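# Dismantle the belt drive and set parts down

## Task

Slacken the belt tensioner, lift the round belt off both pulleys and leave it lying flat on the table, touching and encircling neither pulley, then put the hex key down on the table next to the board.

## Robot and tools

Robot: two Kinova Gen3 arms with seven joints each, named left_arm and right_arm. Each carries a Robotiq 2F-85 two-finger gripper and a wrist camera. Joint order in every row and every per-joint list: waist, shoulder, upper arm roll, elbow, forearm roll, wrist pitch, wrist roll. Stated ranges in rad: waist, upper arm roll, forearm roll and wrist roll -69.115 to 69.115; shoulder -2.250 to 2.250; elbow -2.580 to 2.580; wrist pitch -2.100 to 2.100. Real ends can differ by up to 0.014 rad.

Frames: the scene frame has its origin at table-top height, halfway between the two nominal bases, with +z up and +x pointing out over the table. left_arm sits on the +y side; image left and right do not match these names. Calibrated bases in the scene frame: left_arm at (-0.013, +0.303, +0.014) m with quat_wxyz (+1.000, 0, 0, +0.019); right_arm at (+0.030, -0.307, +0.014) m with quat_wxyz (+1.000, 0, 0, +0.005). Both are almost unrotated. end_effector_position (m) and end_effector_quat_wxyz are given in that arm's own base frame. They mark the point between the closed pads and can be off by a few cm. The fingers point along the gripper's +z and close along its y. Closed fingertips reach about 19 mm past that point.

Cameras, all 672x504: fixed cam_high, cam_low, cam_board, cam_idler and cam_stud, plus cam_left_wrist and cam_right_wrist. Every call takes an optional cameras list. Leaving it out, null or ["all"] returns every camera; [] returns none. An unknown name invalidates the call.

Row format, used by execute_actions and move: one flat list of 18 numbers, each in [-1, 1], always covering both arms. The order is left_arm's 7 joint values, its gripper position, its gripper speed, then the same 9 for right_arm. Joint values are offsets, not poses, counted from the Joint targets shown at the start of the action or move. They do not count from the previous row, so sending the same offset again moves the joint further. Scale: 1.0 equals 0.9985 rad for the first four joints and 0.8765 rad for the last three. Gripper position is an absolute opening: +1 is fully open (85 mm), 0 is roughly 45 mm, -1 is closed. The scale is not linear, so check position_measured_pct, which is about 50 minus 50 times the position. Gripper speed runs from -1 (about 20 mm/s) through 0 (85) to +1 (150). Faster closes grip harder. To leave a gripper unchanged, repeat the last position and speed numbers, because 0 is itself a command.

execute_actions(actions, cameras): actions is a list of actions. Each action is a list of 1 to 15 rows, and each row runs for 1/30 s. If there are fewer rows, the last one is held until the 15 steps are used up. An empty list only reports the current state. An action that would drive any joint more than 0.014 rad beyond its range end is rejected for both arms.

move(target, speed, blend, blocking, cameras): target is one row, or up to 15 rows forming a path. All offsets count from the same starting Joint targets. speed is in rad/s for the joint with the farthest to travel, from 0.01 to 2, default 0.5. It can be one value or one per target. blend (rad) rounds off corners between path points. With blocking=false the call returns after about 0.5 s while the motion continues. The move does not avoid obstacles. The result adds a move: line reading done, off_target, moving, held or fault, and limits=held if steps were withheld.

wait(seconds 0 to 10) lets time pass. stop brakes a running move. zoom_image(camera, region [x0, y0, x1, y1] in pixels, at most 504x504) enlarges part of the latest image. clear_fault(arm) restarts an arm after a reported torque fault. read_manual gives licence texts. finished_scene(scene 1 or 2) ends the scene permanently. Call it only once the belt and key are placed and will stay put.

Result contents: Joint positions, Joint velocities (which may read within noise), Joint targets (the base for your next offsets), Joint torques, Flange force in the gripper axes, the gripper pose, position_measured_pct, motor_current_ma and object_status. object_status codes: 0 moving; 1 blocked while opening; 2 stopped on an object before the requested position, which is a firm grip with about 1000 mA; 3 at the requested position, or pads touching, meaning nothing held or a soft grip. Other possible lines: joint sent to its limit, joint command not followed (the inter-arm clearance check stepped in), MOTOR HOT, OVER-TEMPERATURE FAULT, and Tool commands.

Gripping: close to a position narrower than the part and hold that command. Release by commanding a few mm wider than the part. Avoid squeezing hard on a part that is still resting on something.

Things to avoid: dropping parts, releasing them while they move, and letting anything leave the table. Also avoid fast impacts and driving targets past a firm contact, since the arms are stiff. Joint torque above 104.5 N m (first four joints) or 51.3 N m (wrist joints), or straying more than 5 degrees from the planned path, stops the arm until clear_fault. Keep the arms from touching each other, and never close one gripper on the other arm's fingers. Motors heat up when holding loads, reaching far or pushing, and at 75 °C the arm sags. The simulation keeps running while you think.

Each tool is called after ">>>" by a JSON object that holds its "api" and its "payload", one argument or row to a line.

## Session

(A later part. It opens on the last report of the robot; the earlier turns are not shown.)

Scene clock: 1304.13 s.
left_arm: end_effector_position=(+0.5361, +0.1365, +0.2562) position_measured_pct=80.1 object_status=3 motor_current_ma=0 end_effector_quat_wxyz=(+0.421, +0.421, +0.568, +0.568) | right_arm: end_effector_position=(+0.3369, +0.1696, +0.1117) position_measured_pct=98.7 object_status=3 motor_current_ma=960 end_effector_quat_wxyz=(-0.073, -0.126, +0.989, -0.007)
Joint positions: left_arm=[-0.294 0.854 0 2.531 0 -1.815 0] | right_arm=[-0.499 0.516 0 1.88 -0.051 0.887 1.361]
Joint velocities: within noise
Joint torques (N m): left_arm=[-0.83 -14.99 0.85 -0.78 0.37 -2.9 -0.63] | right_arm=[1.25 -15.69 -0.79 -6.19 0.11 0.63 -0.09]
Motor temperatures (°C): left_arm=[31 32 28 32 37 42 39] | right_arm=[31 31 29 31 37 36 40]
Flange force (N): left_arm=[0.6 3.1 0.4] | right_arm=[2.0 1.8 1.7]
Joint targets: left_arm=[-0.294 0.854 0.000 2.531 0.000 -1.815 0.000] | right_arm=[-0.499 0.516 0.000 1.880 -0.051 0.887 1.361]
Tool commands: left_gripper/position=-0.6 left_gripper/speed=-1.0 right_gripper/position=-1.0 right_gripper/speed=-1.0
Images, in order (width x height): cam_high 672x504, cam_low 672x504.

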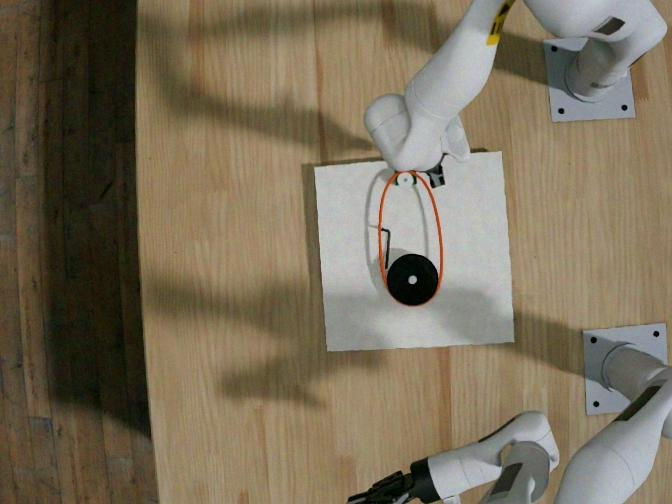

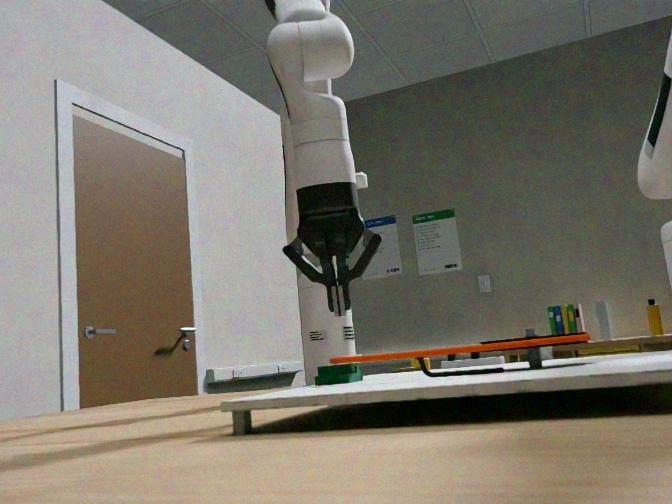

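>>> {"api": "move", "payload": {
  "target": [0,0,0,0,0,0,0,-0.6,-1,-0.0611,0.025,0,0.032,0.0291,-0.1455,-0.817,-0.2,0],
  "speed": 0.5,
  "cameras": []
}}

>>> {"api": "move", "payload": {
  "target": [0,0,0,0,0,0,0,-0.6,-1,-0.0611,0.025,0,0.032,0.0291,-0.1455,-0.817,-0.2,0],
  "speed": 0.5,
  "cameras": ["cam_high","cam_idler","cam_stud","cam_right_wrist","cam_board"]
}}

Scene clock: 1376.13 s.
left_arm: end_effector_position=(+0.5361, +0.1365, +0.2562) position_measured_pct=80.1 object_status=3 motor_current_ma=0 end_effector_quat_wxyz=(+0.421, +0.421, +0.568, +0.568) | right_arm: end_effector_position=(+0.3442, +0.1932, +0.0922) position_measured_pct=60.2 object_status=3 motor_current_ma=0 end_effector_quat_wxyz=(-0.032, +0.191, +0.981, -0.018)
Joint positions: left_arm=[-0.294 0.854 0 2.531 0 -1.815 0] | right_arm=[-0.56 0.541 0 1.912 -0.026 0.76 0.645]
Joint velocities: within noise
Joint torques (N m): left_arm=[-0.88 -14.94 0.88 -0.86 0.32 -2.92 -0.6] | right_arm=[1.18 -15.99 -0.81 -6.04 0.14 0.42 -0.04]
Motor temperatures (°C): left_arm=[31 32 28 32 37 42 39] | right_arm=[31 31 29 31 37 36 40]
Flange force (N): left_arm=[0.4 3.3 0.3] | right_arm=[3.2 0.1 1.6]
Joint targets: left_arm=[-0.294 0.854 0.000 2.531 0.000 -1.815 0.000] | right_arm=[-0.560 0.541 0.000 1.912 -0.026 0.760 0.645]
move: done
No camera images: "cameras" was empty.

Scene clock: 1377.90 s.
left_arm: end_effector_position=(+0.5361, +0.1365, +0.2562) position_measured_pct=80.1 object_status=3 motor_current_ma=0 end_effector_quat_wxyz=(+0.421, +0.421, +0.568, +0.568) | right_arm: end_effector_position=(+0.3485, +0.2191, +0.0748) position_measured_pct=60.2 object_status=3 motor_current_ma=0 end_effector_quat_wxyz=(+0.000, +0.489, +0.873, +0.000)
Joint positions: left_arm=[-0.294 0.854 0 2.531 0 -1.815 0] | right_arm=[-0.621 0.566 0 1.944 0 0.632 -0.072]
Joint velocities: within noise
Joint torques (N m): left_arm=[-0.92 -15.09 0.94 -0.78 0.29 -2.88 -0.62] | right_arm=[1.22 -16.22 -0.79 -5.91 0.19 0.15 -0.05]
Motor temperatures (°C): left_arm=[31 32 28 32 37 42 39] | right_arm=[31 31 29 31 37 36 40]
Flange force (N): left_arm=[0.2 2.5 0.2] | right_arm=[3.1 -2.2 1.3]
Joint targets: left_arm=[-0.294 0.854 0.000 2.531 0.000 -1.815 0.000] | right_arm=[-0.621 0.566 0.000 1.944 0.000 0.632 -0.072]
move: done
Images, in order (width x height): cam_high 672x504, cam_board 672x504, cam_idler 672x504, cam_stud 672x504, cam_right_wrist 672x504.

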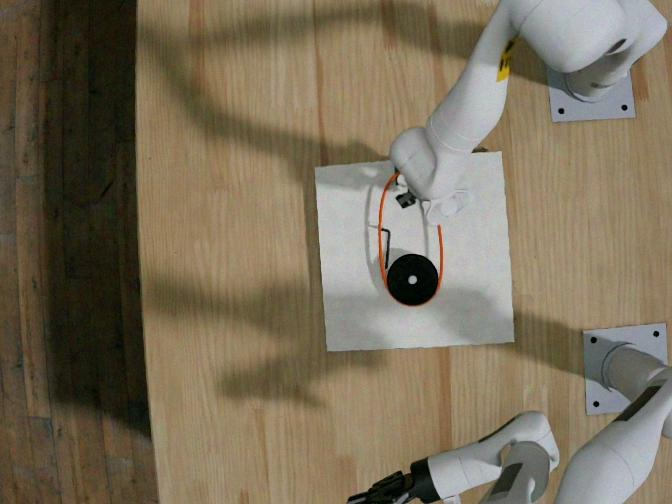

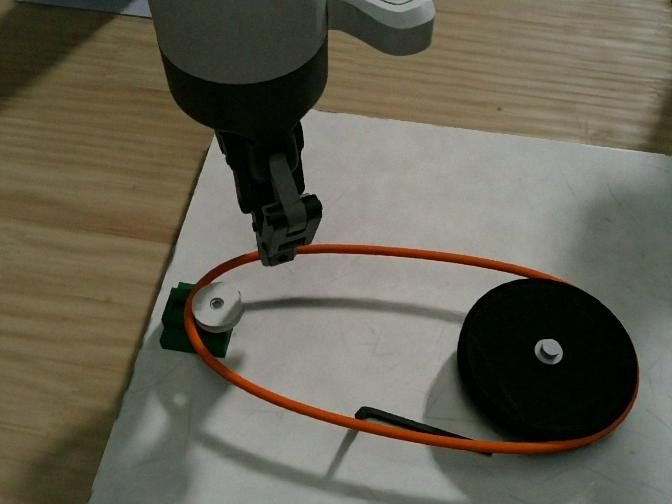

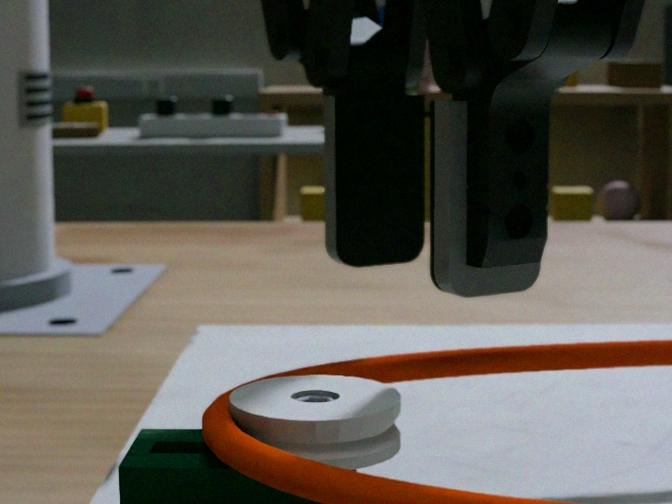

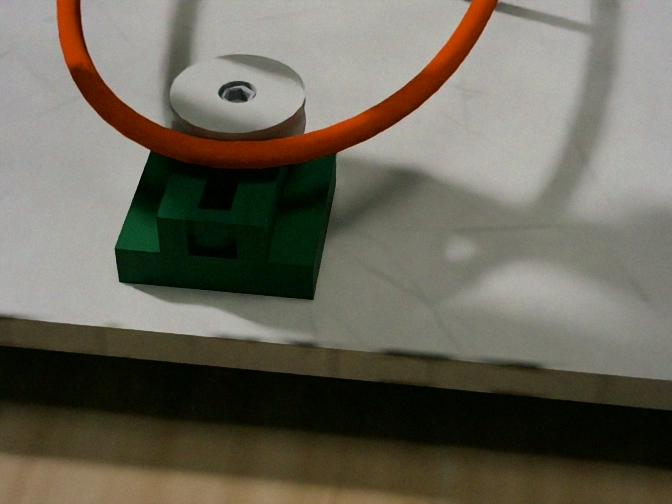

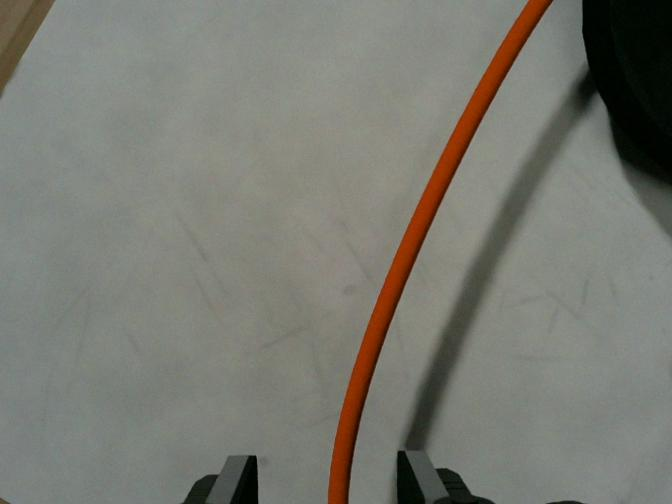

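>>> {"api": "move", "payload": {
  "target": [0,0,0,0,0,0,0,-0.6,-1,0,0.0686,0,0.0222,0,-0.1036,0,-0.2,0],
  "speed": 0.15,
  "cameras": ["cam_idler","cam_board","cam_right_wrist","cam_low"]
}}

>>> {"api": "zoom_image", "payload": {
  "camera": "cam_low",
  "region": [280, 280, 480, 440]
}}

Scene clock: 1391.57 s.
left_arm: end_effector_position=(+0.5361, +0.1365, +0.2562) position_measured_pct=80.1 object_status=3 motor_current_ma=0 end_effector_quat_wxyz=(+0.421, +0.421, +0.568, +0.568) | right_arm: end_effector_position=(+0.3486, +0.2192, +0.0428) position_measured_pct=60.2 object_status=3 motor_current_ma=0 end_effector_quat_wxyz=(+0.000, +0.489, +0.873, +0.000)
Joint positions: left_arm=[-0.294 0.854 0 2.531 0 -1.815 0] | right_arm=[-0.621 0.635 0 1.966 0 0.541 -0.072]
Joint velocities: within noise
Joint torques (N m): left_arm=[-0.86 -15.06 0.83 -0.81 0.36 -2.93 -0.59] | right_arm=[1.24 -16.7 -0.8 -5.28 0.15 0.18 -0.06]
Motor temperatures (°C): left_arm=[31 32 28 32 37 42 39] | right_arm=[31 31 29 31 37 36 40]
Flange force (N): left_arm=[0.4 2.9 0.4] | right_arm=[3.3 -2.6 1.3]
Joint targets: left_arm=[-0.294 0.854 0.000 2.531 0.000 -1.815 0.000] | right_arm=[-0.621 0.635 0.000 1.966 0.000 0.541 -0.072]
move: done
Images, in order (width x height): cam_low 672x504, cam_board 672x504, cam_idler 672x504, cam_right_wrist 672x504.

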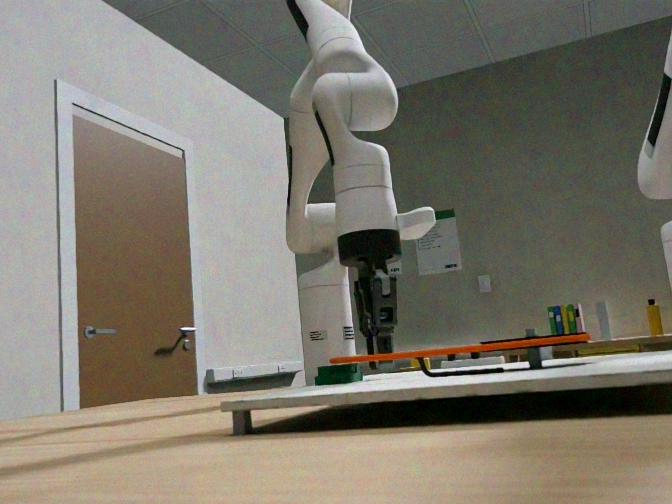

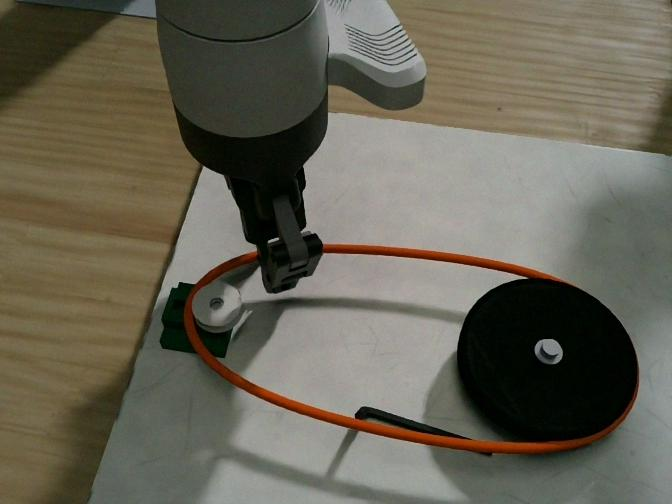

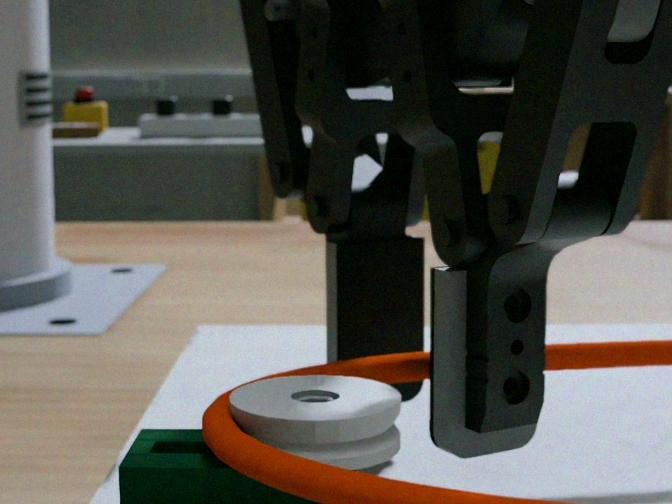

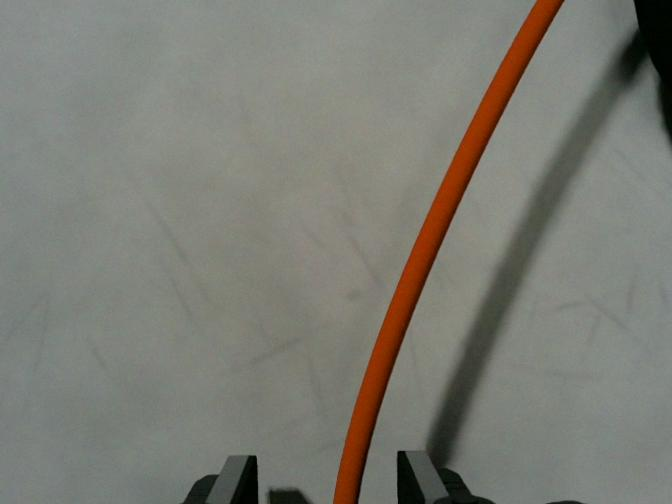

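Scaled by 2.520 from the camera's 672x504 image, which has a finer 960x720 frame.

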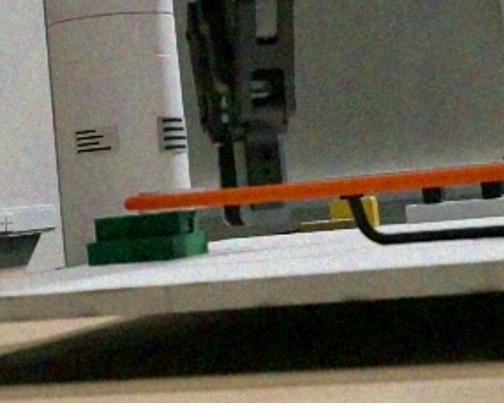

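>>> {"api": "move", "payload": {
  "target": [0,0,0,0,0,0,0,-0.6,-1,0,0,0,0,0,0,0,-1,-1],
  "speed": 0.15,
  "cameras": ["cam_idler","cam_board","cam_right_wrist"]
}}

Scene clock: 1401.23 s.
left_arm: end_effector_position=(+0.5361, +0.1365, +0.2562) position_measured_pct=80.1 object_status=3 motor_current_ma=0 end_effector_quat_wxyz=(+0.421, +0.421, +0.568, +0.568) | right_arm: end_effector_position=(+0.3486, +0.2192, +0.0428) position_measured_pct=93.9 object_status=0 motor_current_ma=1000 end_effector_quat_wxyz=(+0.000, +0.489, +0.873, +0.000)
Joint positions: left_arm=[-0.294 0.854 0 2.531 0 -1.815 0] | right_arm=[-0.621 0.635 0 1.966 0 0.541 -0.072]
Joint velocities: within noise
Joint torques (N m): left_arm=[-0.91 -15.1 0.75 -0.81 0.35 -2.86 -0.61] | right_arm=[1.01 -16.5 -0.97 -4.93 0.13 0.35 -0.04]
Motor temperatures (°C): left_arm=[31 32 28 32 37 42 39] | right_arm=[31 31 29 31 37 36 40]
Flange force (N): left_arm=[0.1 2.5 0.1] | right_arm=[2.8 -1.9 1.2]
Joint targets: left_arm=[-0.294 0.854 0.000 2.531 0.000 -1.815 0.000] | right_arm=[-0.621 0.635 0.000 1.966 0.000 0.541 -0.072]
move: done
Images, in order (width x height): cam_board 672x504, cam_idler 672x504, cam_right_wrist 672x504.

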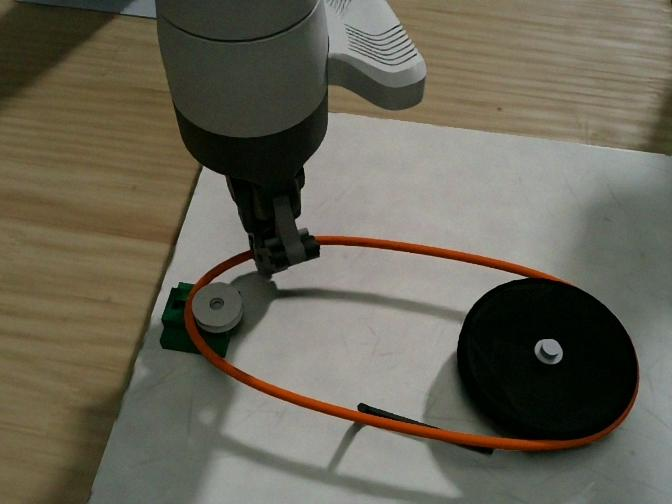

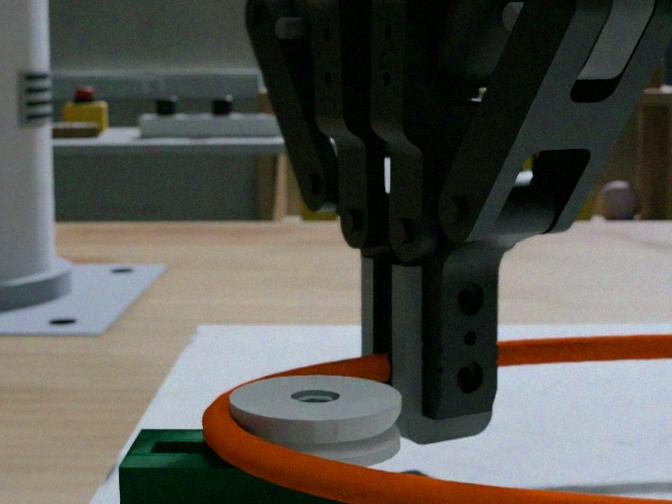

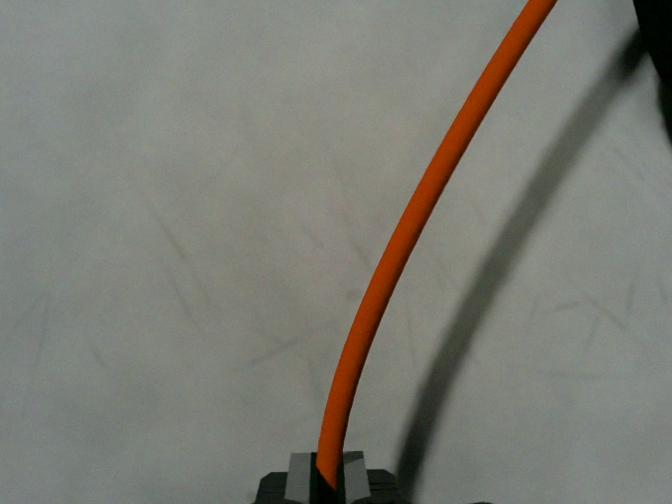

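>>> {"api": "move", "payload": {
  "target": [
    [0,0,0,0,0,0,0,-0.6,-1,0.0244,-0.0089,0,0.0212,0,-0.0145,0.029,-1,-1],
    [0,0,0,0,0,0,0,-0.6,-1,0.0244,-0.0951,0,-0.0082,0,0.1173,0.029,-1,-1]
  ],
  "speed": [0.05,0.1],
  "cameras": ["cam_idler","cam_board","cam_stud","cam_high"]
}}

Scene clock: 1412.20 s.
left_arm: end_effector_position=(+0.5361, +0.1365, +0.2562) position_measured_pct=80.1 object_status=3 motor_current_ma=0 end_effector_quat_wxyz=(+0.421, +0.421, +0.568, +0.568) | right_arm: end_effector_position=(+0.3487, +0.2071, +0.0830) position_measured_pct=93.9 object_status=2 motor_current_ma=1000 end_effector_quat_wxyz=(+0.000, +0.488, +0.873, +0.000)
Joint positions: left_arm=[-0.294 0.854 0 2.531 0 -1.815 0] | right_arm=[-0.597 0.54 0 1.958 0 0.644 -0.046]
Joint velocities: within noise
Joint torques (N m): left_arm=[-0.85 -14.98 0.8 -0.84 0.32 -2.88 -0.63] | right_arm=[1.94 -15.78 -0.05 -5.41 0.42 0.52 -0.13]
Motor temperatures (°C): left_arm=[31 32 28 32 37 42 39] | right_arm=[31 31 29 31 37 36 40]
Flange force (N): left_arm=[0.3 3.0 0.1] | right_arm=[4.7 -1.0 1.8]
Joint targets: left_arm=[-0.294 0.854 0.000 2.531 0.000 -1.815 0.000] | right_arm=[-0.597 0.540 0.000 1.958 0.000 0.644 -0.046]
move: done
Images, in order (width x height): cam_high 672x504, cam_board 672x504, cam_idler 672x504, cam_stud 672x504.

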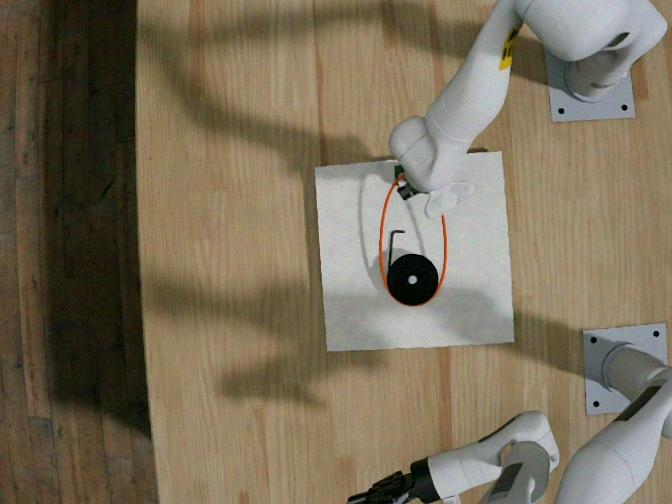

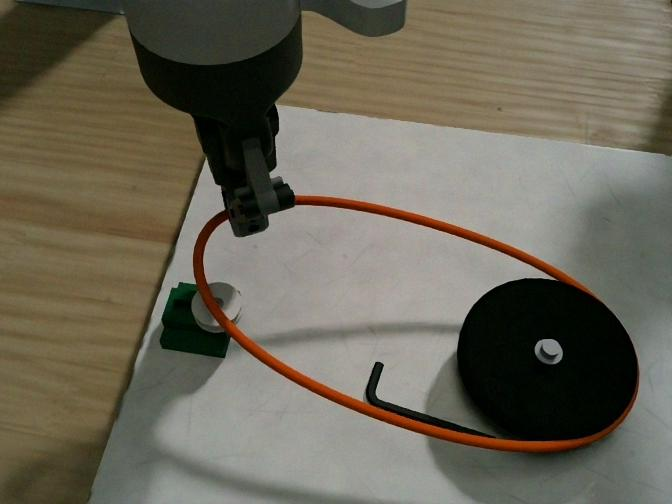

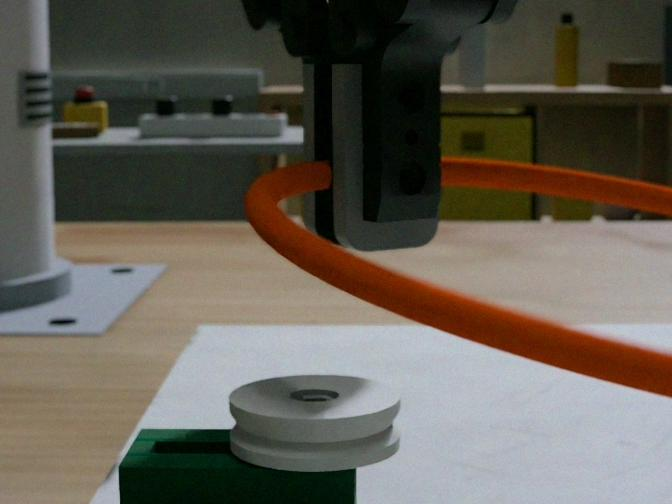

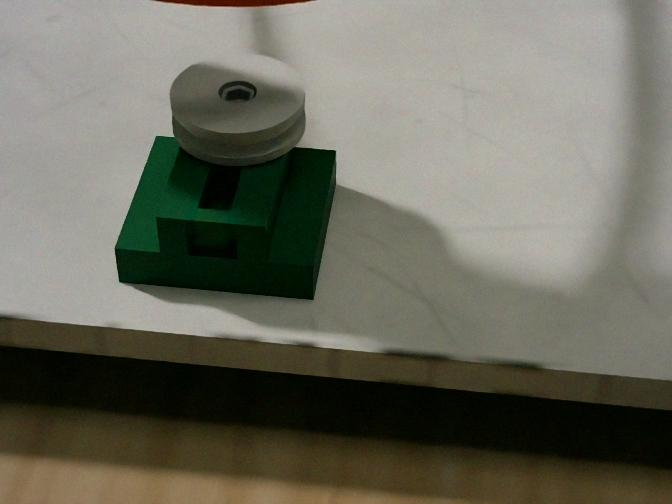

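>>> {"api": "move", "payload": {
  "target": [0,0,0,0,0,0,0,-0.6,-1,-0.1626,-0.0944,0,-0.3355,0,0.4893,-0.186,-1,-1],
  "speed": 0.15,
  "cameras": ["cam_board","cam_low","cam_high"]
}}

Scene clock: 1426.77 s.
left_arm: end_effector_position=(+0.5361, +0.1365, +0.2562) position_measured_pct=80.1 object_status=3 motor_current_ma=0 end_effector_quat_wxyz=(+0.421, +0.421, +0.568, +0.568) | right_arm: end_effector_position=(+0.3488, +0.2970, +0.2031) position_measured_pct=93.9 object_status=2 motor_current_ma=1000 end_effector_quat_wxyz=(+0.000, +0.488, +0.873, +0.000)
Joint positions: left_arm=[-0.294 0.854 0 2.531 0 -1.815 0] | right_arm=[-0.759 0.445 0 1.623 0 1.073 -0.209]
Joint velocities: within noise
Joint torques (N m): left_arm=[-0.83 -14.98 0.84 -0.87 0.28 -2.87 -0.6] | right_arm=[1.2 -16.78 -0.79 -8.42 0.18 0.16 -0.06]
Motor temperatures (°C): left_arm=[31 32 28 32 37 42 39] | right_arm=[31 31 29 31 37 36 40]
Flange force (N): left_arm=[0.3 3.0 0.0] | right_arm=[1.7 -1.9 1.7]
Joint targets: left_arm=[-0.294 0.854 0.000 2.531 0.000 -1.815 0.000] | right_arm=[-0.759 0.446 0.000 1.623 0.000 1.073 -0.209]
move: done
Images, in order (width x height): cam_high 672x504, cam_low 672x504, cam_board 672x504.

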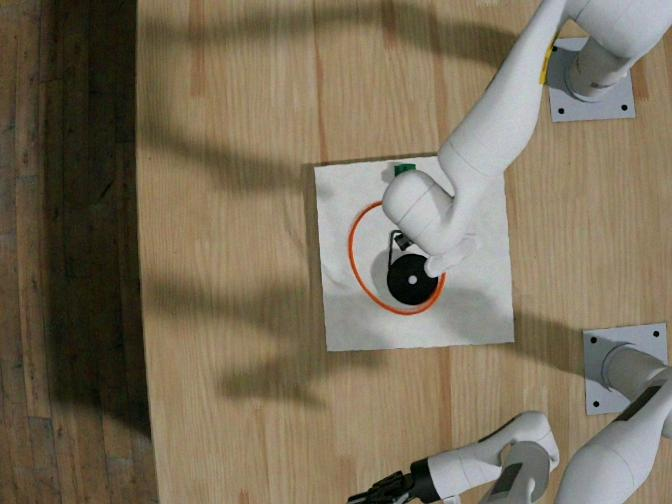

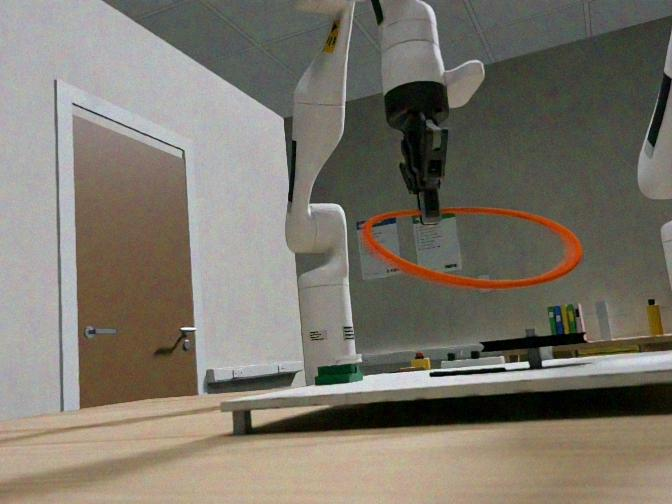

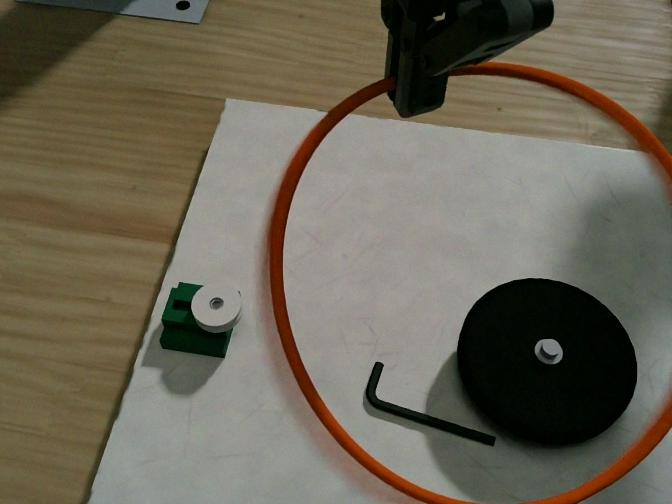

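>>> {"api": "move", "payload": {
  "target": [0,0,0,0,0,0,0,-0.6,-1,0.734,-0.2626,0,0.4023,0,-0.1596,0.1973,-1,-1],
  "speed": 0.35,
  "cameras": ["cam_high","cam_low"]
}}

Scene clock: 1451.00 s.
left_arm: end_effector_position=(+0.5361, +0.1365, +0.2562) position_measured_pct=80.1 object_status=3 motor_current_ma=0 end_effector_quat_wxyz=(+0.421, +0.421, +0.568, +0.568) | right_arm: end_effector_position=(+0.3300, -0.0160, +0.2002) position_measured_pct=93.9 object_status=2 motor_current_ma=1000 end_effector_quat_wxyz=(+0.000, +0.710, +0.704, +0.000)
Joint positions: left_arm=[-0.294 0.854 0 2.531 0 -1.815 0] | right_arm=[-0.026 0.183 0 2.025 0 0.933 -0.036]
Joint velocities: within noise
Joint torques (N m): left_arm=[-0.88 -14.94 0.88 -0.84 0.31 -2.89 -0.6] | right_arm=[1.23 -11.06 -0.96 -7.8 0.18 0.13 -0.09]
Motor temperatures (°C): left_arm=[31 32 28 32 37 42 39] | right_arm=[31 31 29 31 37 36 40]
Flange force (N): left_arm=[0.3 3.2 0.2] | right_arm=[1.4 -1.2 2.0]
Joint targets: left_arm=[-0.294 0.854 0.000 2.531 0.000 -1.815 0.000] | right_arm=[-0.026 0.183 0.000 2.025 0.000 0.933 -0.036]
move: done
Images, in order (width x height): cam_high 672x504, cam_low 672x504.

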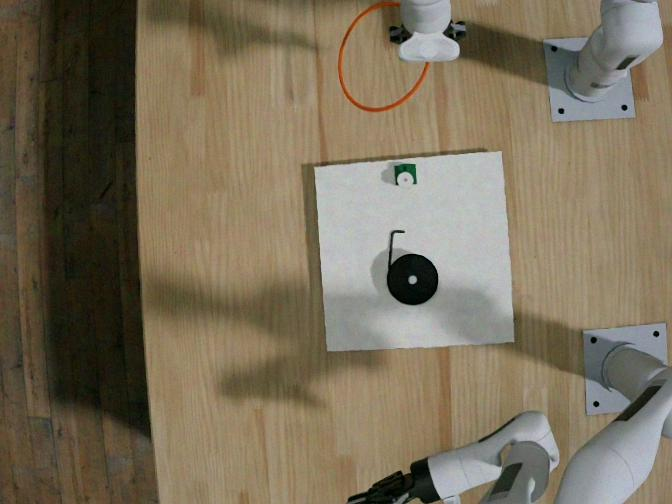

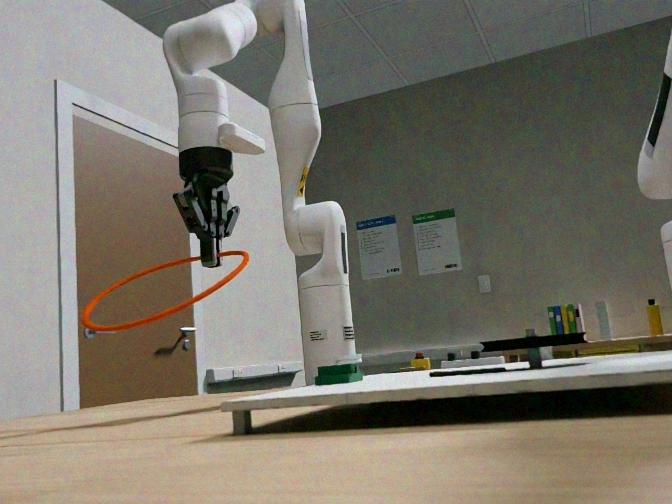

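>>> {"api": "move", "payload": {
  "target": [0,0,0,0,0,0,0,-0.6,-1,0,0.4533,0,0.2252,0,-0.772,0,-1,-1],
  "speed": 0.2,
  "cameras": ["cam_high","cam_right_wrist"]
}}

Scene clock: 1464.27 s.
left_arm: end_effector_position=(+0.5361, +0.1365, +0.2562) position_measured_pct=80.1 object_status=3 motor_current_ma=0 end_effector_quat_wxyz=(+0.421, +0.421, +0.568, +0.568) | right_arm: end_effector_position=(+0.3299, -0.0160, +0.0079) position_measured_pct=93.9 object_status=2 motor_current_ma=1000 end_effector_quat_wxyz=(+0.000, +0.711, +0.704, +0.000)
Joint positions: left_arm=[-0.294 0.854 0 2.531 0 -1.815 0] | right_arm=[-0.026 0.636 0 2.25 0 0.257 -0.036]
Joint velocities: within noise
Joint torques (N m): left_arm=[-0.92 -15.03 0.91 -0.74 0.31 -2.82 -0.64] | right_arm=[1.17 -14.42 -0.73 -3 0.21 0.11 -0.05]
Motor temperatures (°C): left_arm=[31 32 28 32 37 42 39] | right_arm=[31 31 29 31 37 36 40]
Flange force (N): left_arm=[0.3 2.6 0.1] | right_arm=[4.5 -2.6 1.3]
Joint targets: left_arm=[-0.294 0.854 0.000 2.531 0.000 -1.815 0.000] | right_arm=[-0.026 0.636 0.000 2.250 0.000 0.257 -0.036]
move: done
Images, in order (width x height): cam_high 672x504, cam_right_wrist 672x504.

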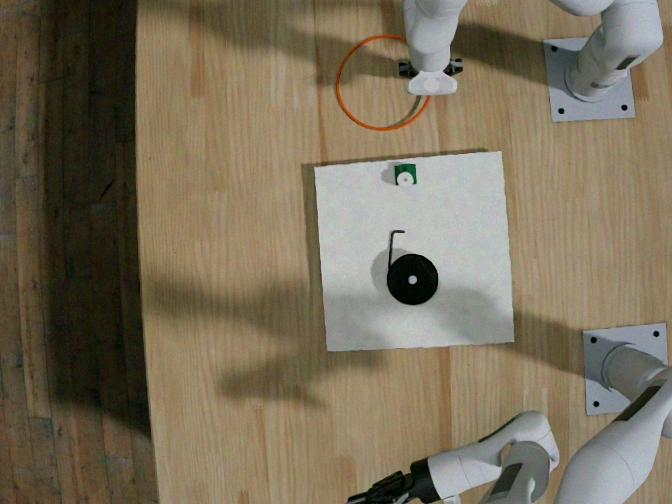

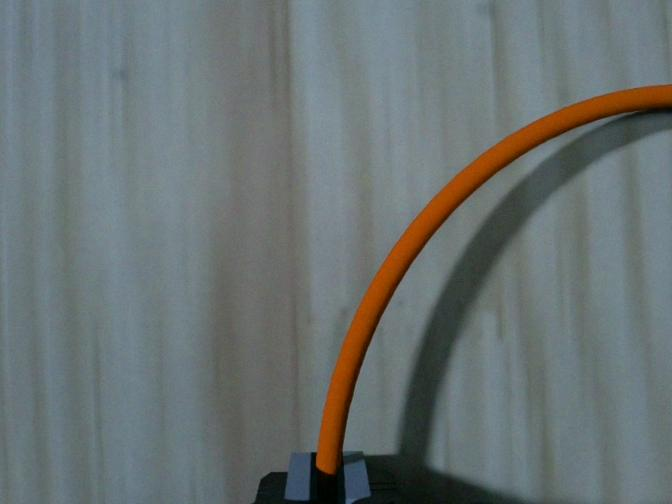

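>>> {"api": "move", "payload": {
  "target": [
    [0,0,0,0,0,0,0,-0.6,-1,0,0.0059,0,0.0007,0,-0.0075,0,-1,-1],
    [0,0,0,0,0,0,0,-0.6,-1,0,0.0059,0,0.0007,0,-0.0075,0,-0.6,-1]
  ],
  "speed": 0.03,
  "cameras": ["cam_right_wrist"]
}}

>>> {"api": "move", "payload": {
  "target": [0,0,0,0,0,0,0,-0.6,-1,0,-0.4592,0,-0.2259,0,0.7795,0,-0.6,-1],
  "speed": 0.25,
  "cameras": ["cam_right_wrist","cam_high","cam_board"]
}}

>>> {"api": "zoom_image", "payload": {
  "camera": "cam_high",
  "region": [310, 150, 510, 350]
}}

Scene clock: 1476.80 s.
left_arm: end_effector_position=(+0.5361, +0.1365, +0.2562) position_measured_pct=80.1 object_status=3 motor_current_ma=0 end_effector_quat_wxyz=(+0.421, +0.421, +0.568, +0.568) | right_arm: end_effector_position=(+0.3299, -0.0160, +0.0059) position_measured_pct=80.1 object_status=0 motor_current_ma=0 end_effector_quat_wxyz=(+0.000, +0.711, +0.704, +0.000)
Joint positions: left_arm=[-0.294 0.854 0 2.531 0 -1.815 0] | right_arm=[-0.026 0.642 0 2.25 0 0.25 -0.036]
Joint velocities: within noise
Joint torques (N m): left_arm=[-0.8 -15.06 0.85 -0.85 0.34 -2.86 -0.62] | right_arm=[1.24 -14.34 -0.8 -2.91 0.19 0.14 -0.02]
Motor temperatures (°C): left_arm=[31 32 28 32 37 42 39] | right_arm=[31 31 29 31 37 36 40]
Flange force (N): left_arm=[0.6 2.6 -0.1] | right_arm=[4.7 -2.6 1.1]
Joint targets: left_arm=[-0.294 0.854 0.000 2.531 0.000 -1.815 0.000] | right_arm=[-0.026 0.642 0.000 2.250 0.000 0.250 -0.036]
move: done
Images, in order (width x height): cam_right_wrist 672x504.

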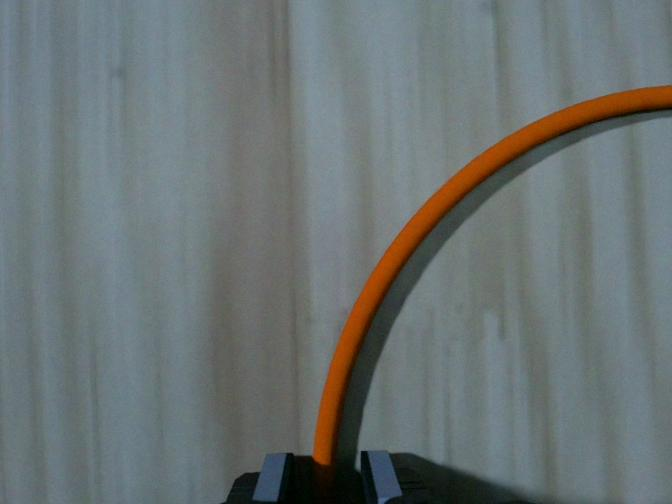

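Scene clock: 1479.83 s.
left_arm: end_effector_position=(+0.5361, +0.1365, +0.2562) position_measured_pct=80.1 object_status=3 motor_current_ma=0 end_effector_quat_wxyz=(+0.421, +0.421, +0.568, +0.568) | right_arm: end_effector_position=(+0.3300, -0.0160, +0.2002) position_measured_pct=80.1 object_status=3 motor_current_ma=0 end_effector_quat_wxyz=(+0.000, +0.710, +0.704, +0.000)
Joint positions: left_arm=[-0.294 0.854 0 2.531 0 -1.815 0] | right_arm=[-0.026 0.183 0 2.025 0 0.933 -0.036]
Joint velocities: within noise
Joint torques (N m): left_arm=[-0.89 -15.07 0.88 -0.79 0.39 -2.86 -0.63] | right_arm=[1.24 -11.03 -1 -7.76 0.15 0.18 -0.03]
Motor temperatures (°C): left_arm=[31 32 28 32 37 42 39] | right_arm=[31 31 29 31 37 36 40]
Flange force (N): left_arm=[0.6 2.6 0.1] | right_arm=[1.6 -1.2 2.0]
Joint targets: left_arm=[-0.294 0.854 0.000 2.531 0.000 -1.815 0.000] | right_arm=[-0.026 0.183 0.000 2.025 0.000 0.933 -0.036]
move: done
Images, in order (width x height): cam_high 672x504, cam_board 672x504, cam_right_wrist 672x504.

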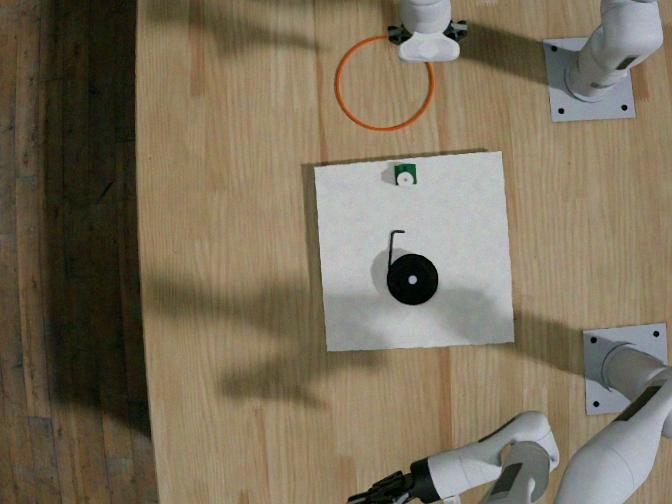

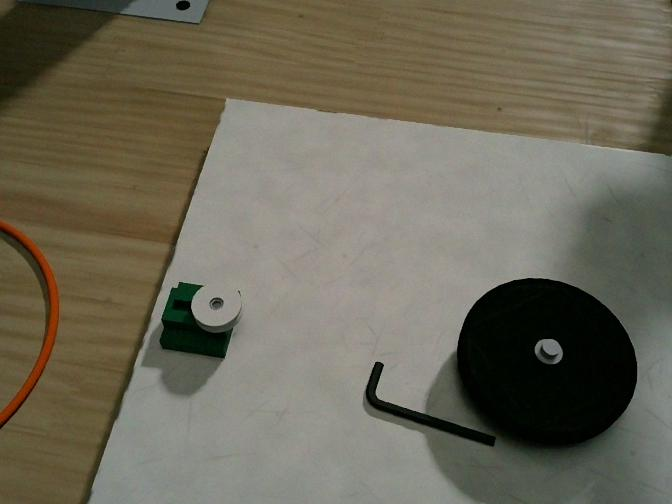

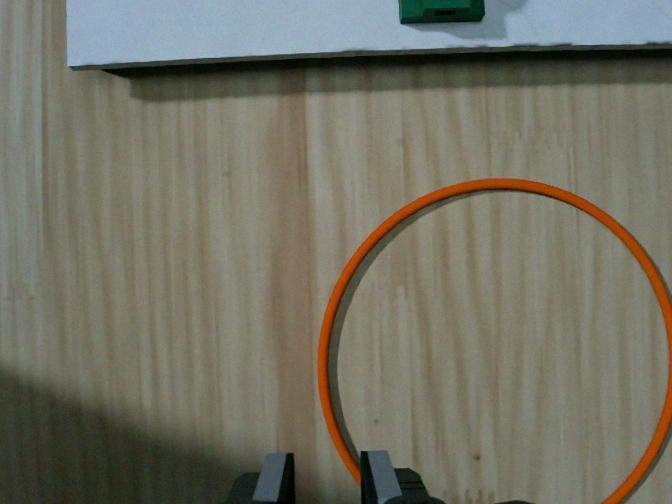

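Scaled by 2.520 from the camera's 672x504 image, which has a finer 960x720 frame.

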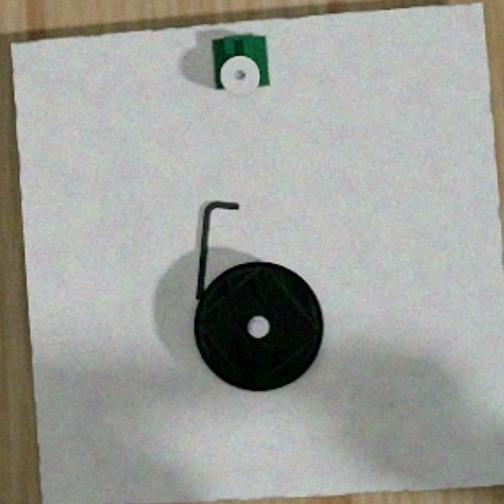

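>>> {"api": "move", "payload": {
  "target": [0,0,0,0,0,0,0,-0.6,-1,-0.2217,0.1588,0,-0.193,0,0.0392,0.8877,-0.4,-0],
  "speed": 0.6,
  "cameras": []
}}

>>> {"api": "move", "payload": {
  "target": [0,0,0,0,0,0,0,-0.6,-1,-0.2217,0.1588,0,-0.193,0,0.0392,0.8877,-0.4,-0],
  "speed": 0.6,
  "cameras": []
}}

>>> {"api": "move", "payload": {
  "target": [0,0,0,0,0,0,0,-0.6,-1,-0.2217,0.1588,0,-0.193,0,0.0392,0.8877,-0.4,-0],
  "speed": 0.6,
  "cameras": ["cam_right_wrist"]
}}

Scene clock: 1521.33 s.
left_arm: end_effector_position=(+0.5361, +0.1365, +0.2562) position_measured_pct=80.1 object_status=3 motor_current_ma=0 end_effector_quat_wxyz=(+0.421, +0.421, +0.568, +0.568) | right_arm: end_effector_position=(+0.3938, +0.0741, +0.1916) position_measured_pct=69.7 object_status=3 motor_current_ma=0 end_effector_quat_wxyz=(+0.000, +0.286, +0.958, +0.000)
Joint positions: left_arm=[-0.294 0.854 0 2.531 0 -1.815 0] | right_arm=[-0.248 0.342 0 1.832 0 0.968 0.742]
Joint velocities: within noise
Joint torques (N m): left_arm=[-0.8 -15.06 0.86 -0.77 0.33 -2.89 -0.6] | right_arm=[1.23 -14.2 -1.06 -7.87 0.15 0.22 -0.04]
Motor temperatures (°C): left_arm=[31 32 28 32 37 42 39] | right_arm=[31 31 29 31 37 36 40]
Flange force (N): left_arm=[0.6 2.7 0.3] | right_arm=[2.5 0.3 1.7]
Joint targets: left_arm=[-0.294 0.854 0.000 2.531 0.000 -1.815 0.000] | right_arm=[-0.248 0.342 0.000 1.832 0.000 0.968 0.742]
move: done
No camera images: "cameras" was empty.

Scene clock: 1523.03 s.
left_arm: end_effector_position=(+0.5361, +0.1365, +0.2562) position_measured_pct=80.1 object_status=3 motor_current_ma=0 end_effector_quat_wxyz=(+0.421, +0.421, +0.568, +0.568) | right_arm: end_effector_position=(+0.4274, +0.1889, +0.1733) position_measured_pct=69.7 object_status=3 motor_current_ma=0 end_effector_quat_wxyz=(+0.000, -0.208, +0.978, +0.000)
Joint positions: left_arm=[-0.294 0.854 0 2.531 0 -1.815 0] | right_arm=[-0.469 0.5 0 1.639 0 1.002 1.52]
Joint velocities: within noise
Joint torques (N m): left_arm=[-1.02 -14.99 0.88 -0.8 0.34 -2.85 -0.59] | right_arm=[1.13 -17.24 -0.87 -8.05 0.17 0.2 -0.08]
Motor temperatures (°C): left_arm=[31 32 28 32 37 42 39] | right_arm=[31 31 29 31 37 36 40]
Flange force (N): left_arm=[0.1 2.9 0.1] | right_arm=[1.9 1.9 1.4]
Joint targets: left_arm=[-0.294 0.854 0.000 2.531 0.000 -1.815 0.000] | right_arm=[-0.469 0.500 0.000 1.639 0.000 1.002 1.520]
move: done
No camera images: "cameras" was empty.

Scene clock: 1524.73 s.
left_arm: end_effector_position=(+0.5361, +0.1365, +0.2562) position_measured_pct=80.1 object_status=3 motor_current_ma=0 end_effector_quat_wxyz=(+0.421, +0.421, +0.568, +0.568) | right_arm: end_effector_position=(+0.4228, +0.3172, +0.1460) position_measured_pct=69.7 object_status=3 motor_current_ma=0 end_effector_quat_wxyz=(+0.000, -0.651, +0.759, +0.000)
Joint positions: left_arm=[-0.294 0.854 0 2.531 0 -1.815 0] | right_arm=[-0.69 0.659 0 1.447 0 1.036 2.298]
Joint velocities: within noise
Joint torques (N m): left_arm=[-0.83 -15.06 0.83 -0.82 0.36 -2.9 -0.59] | right_arm=[1.21 -20.11 -0.73 -8.24 0.18 0.17 -0.07]
Motor temperatures (°C): left_arm=[31 32 28 32 37 42 39] | right_arm=[31 31 29 31 37 36 40]
Flange force (N): left_arm=[0.5 2.8 0.2] | right_arm=[0.1 3.1 1.3]
Joint targets: left_arm=[-0.294 0.854 0.000 2.531 0.000 -1.815 0.000] | right_arm=[-0.690 0.659 0.000 1.447 0.000 1.036 2.298]
move: done
Images, in order (width x height): cam_right_wrist 672x504.

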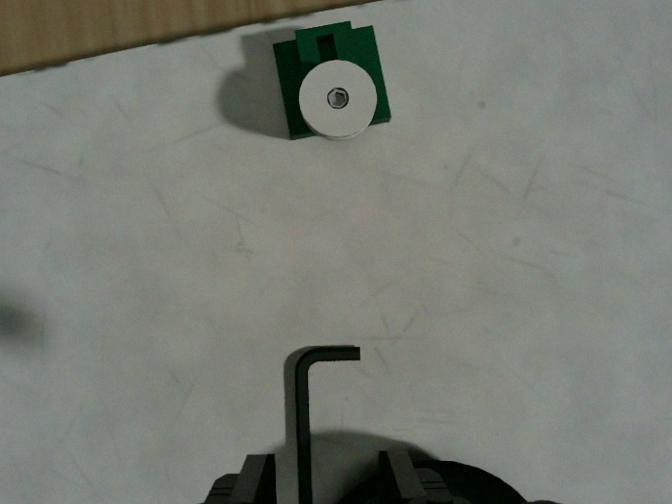

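>>> {"api": "move", "payload": {
  "target": [0,0,0,0,0,0,0,-0.6,-1,0.0159,0.161,0,0.06,0,-0.2523,0.0181,-0.5,0],
  "speed": 0.25,
  "cameras": ["cam_right_wrist","cam_board","cam_low"]
}}

>>> {"api": "zoom_image", "payload": {
  "camera": "cam_low",
  "region": [380, 290, 560, 420]
}}

Scene clock: 1548.93 s.
left_arm: end_effector_position=(+0.5361, +0.1365, +0.2562) position_measured_pct=80.1 object_status=3 motor_current_ma=0 end_effector_quat_wxyz=(+0.421, +0.421, +0.568, +0.568) | right_arm: end_effector_position=(+0.4343, +0.3158, +0.0451) position_measured_pct=74.9 object_status=3 motor_current_ma=0 end_effector_quat_wxyz=(+0.000, -0.651, +0.759, +0.000)
Joint positions: left_arm=[-0.294 0.854 0 2.531 0 -1.815 0] | right_arm=[-0.674 0.82 0 1.507 0 0.815 2.314]
Joint velocities: within noise
Joint torques (N m): left_arm=[-0.79 -15.02 0.77 -0.85 0.33 -2.96 -0.59] | right_arm=[1.18 -21.31 -0.67 -7.11 0.23 0.17 -0.06]
Motor temperatures (°C): left_arm=[31 32 28 32 37 42 39] | right_arm=[31 31 29 31 37 36 40]
Flange force (N): left_arm=[0.4 3.2 0.4] | right_arm=[0.2 3.5 0.9]
Joint targets: left_arm=[-0.294 0.854 0.000 2.531 0.000 -1.815 0.000] | right_arm=[-0.674 0.820 0.000 1.506 0.000 0.815 2.314]
move: done
Images, in order (width x height): cam_low 672x504, cam_board 672x504, cam_right_wrist 672x504.

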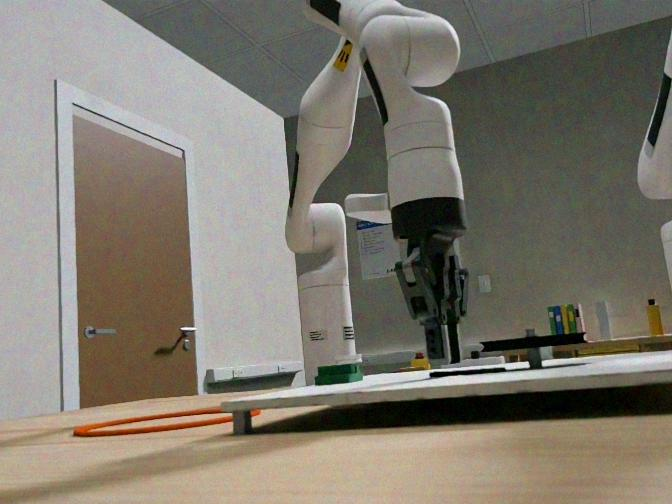

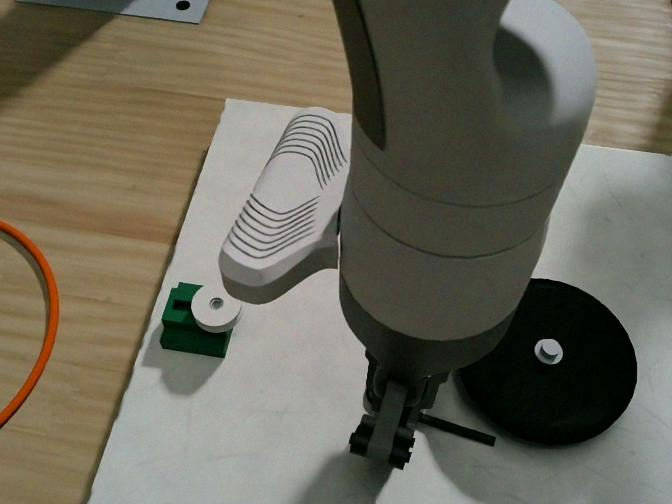

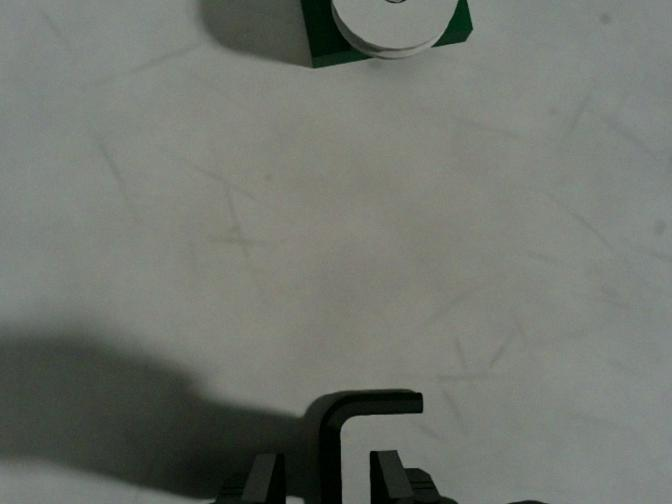

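Scaled by 2.800 from the camera's 672x504 image, which has a finer 960x720 frame.

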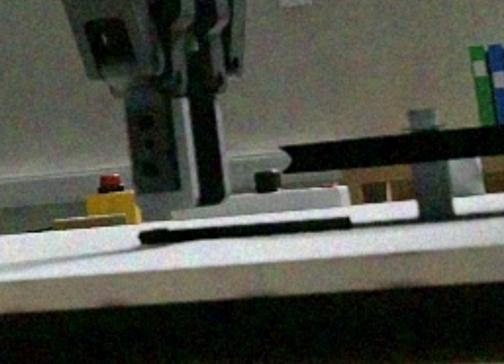

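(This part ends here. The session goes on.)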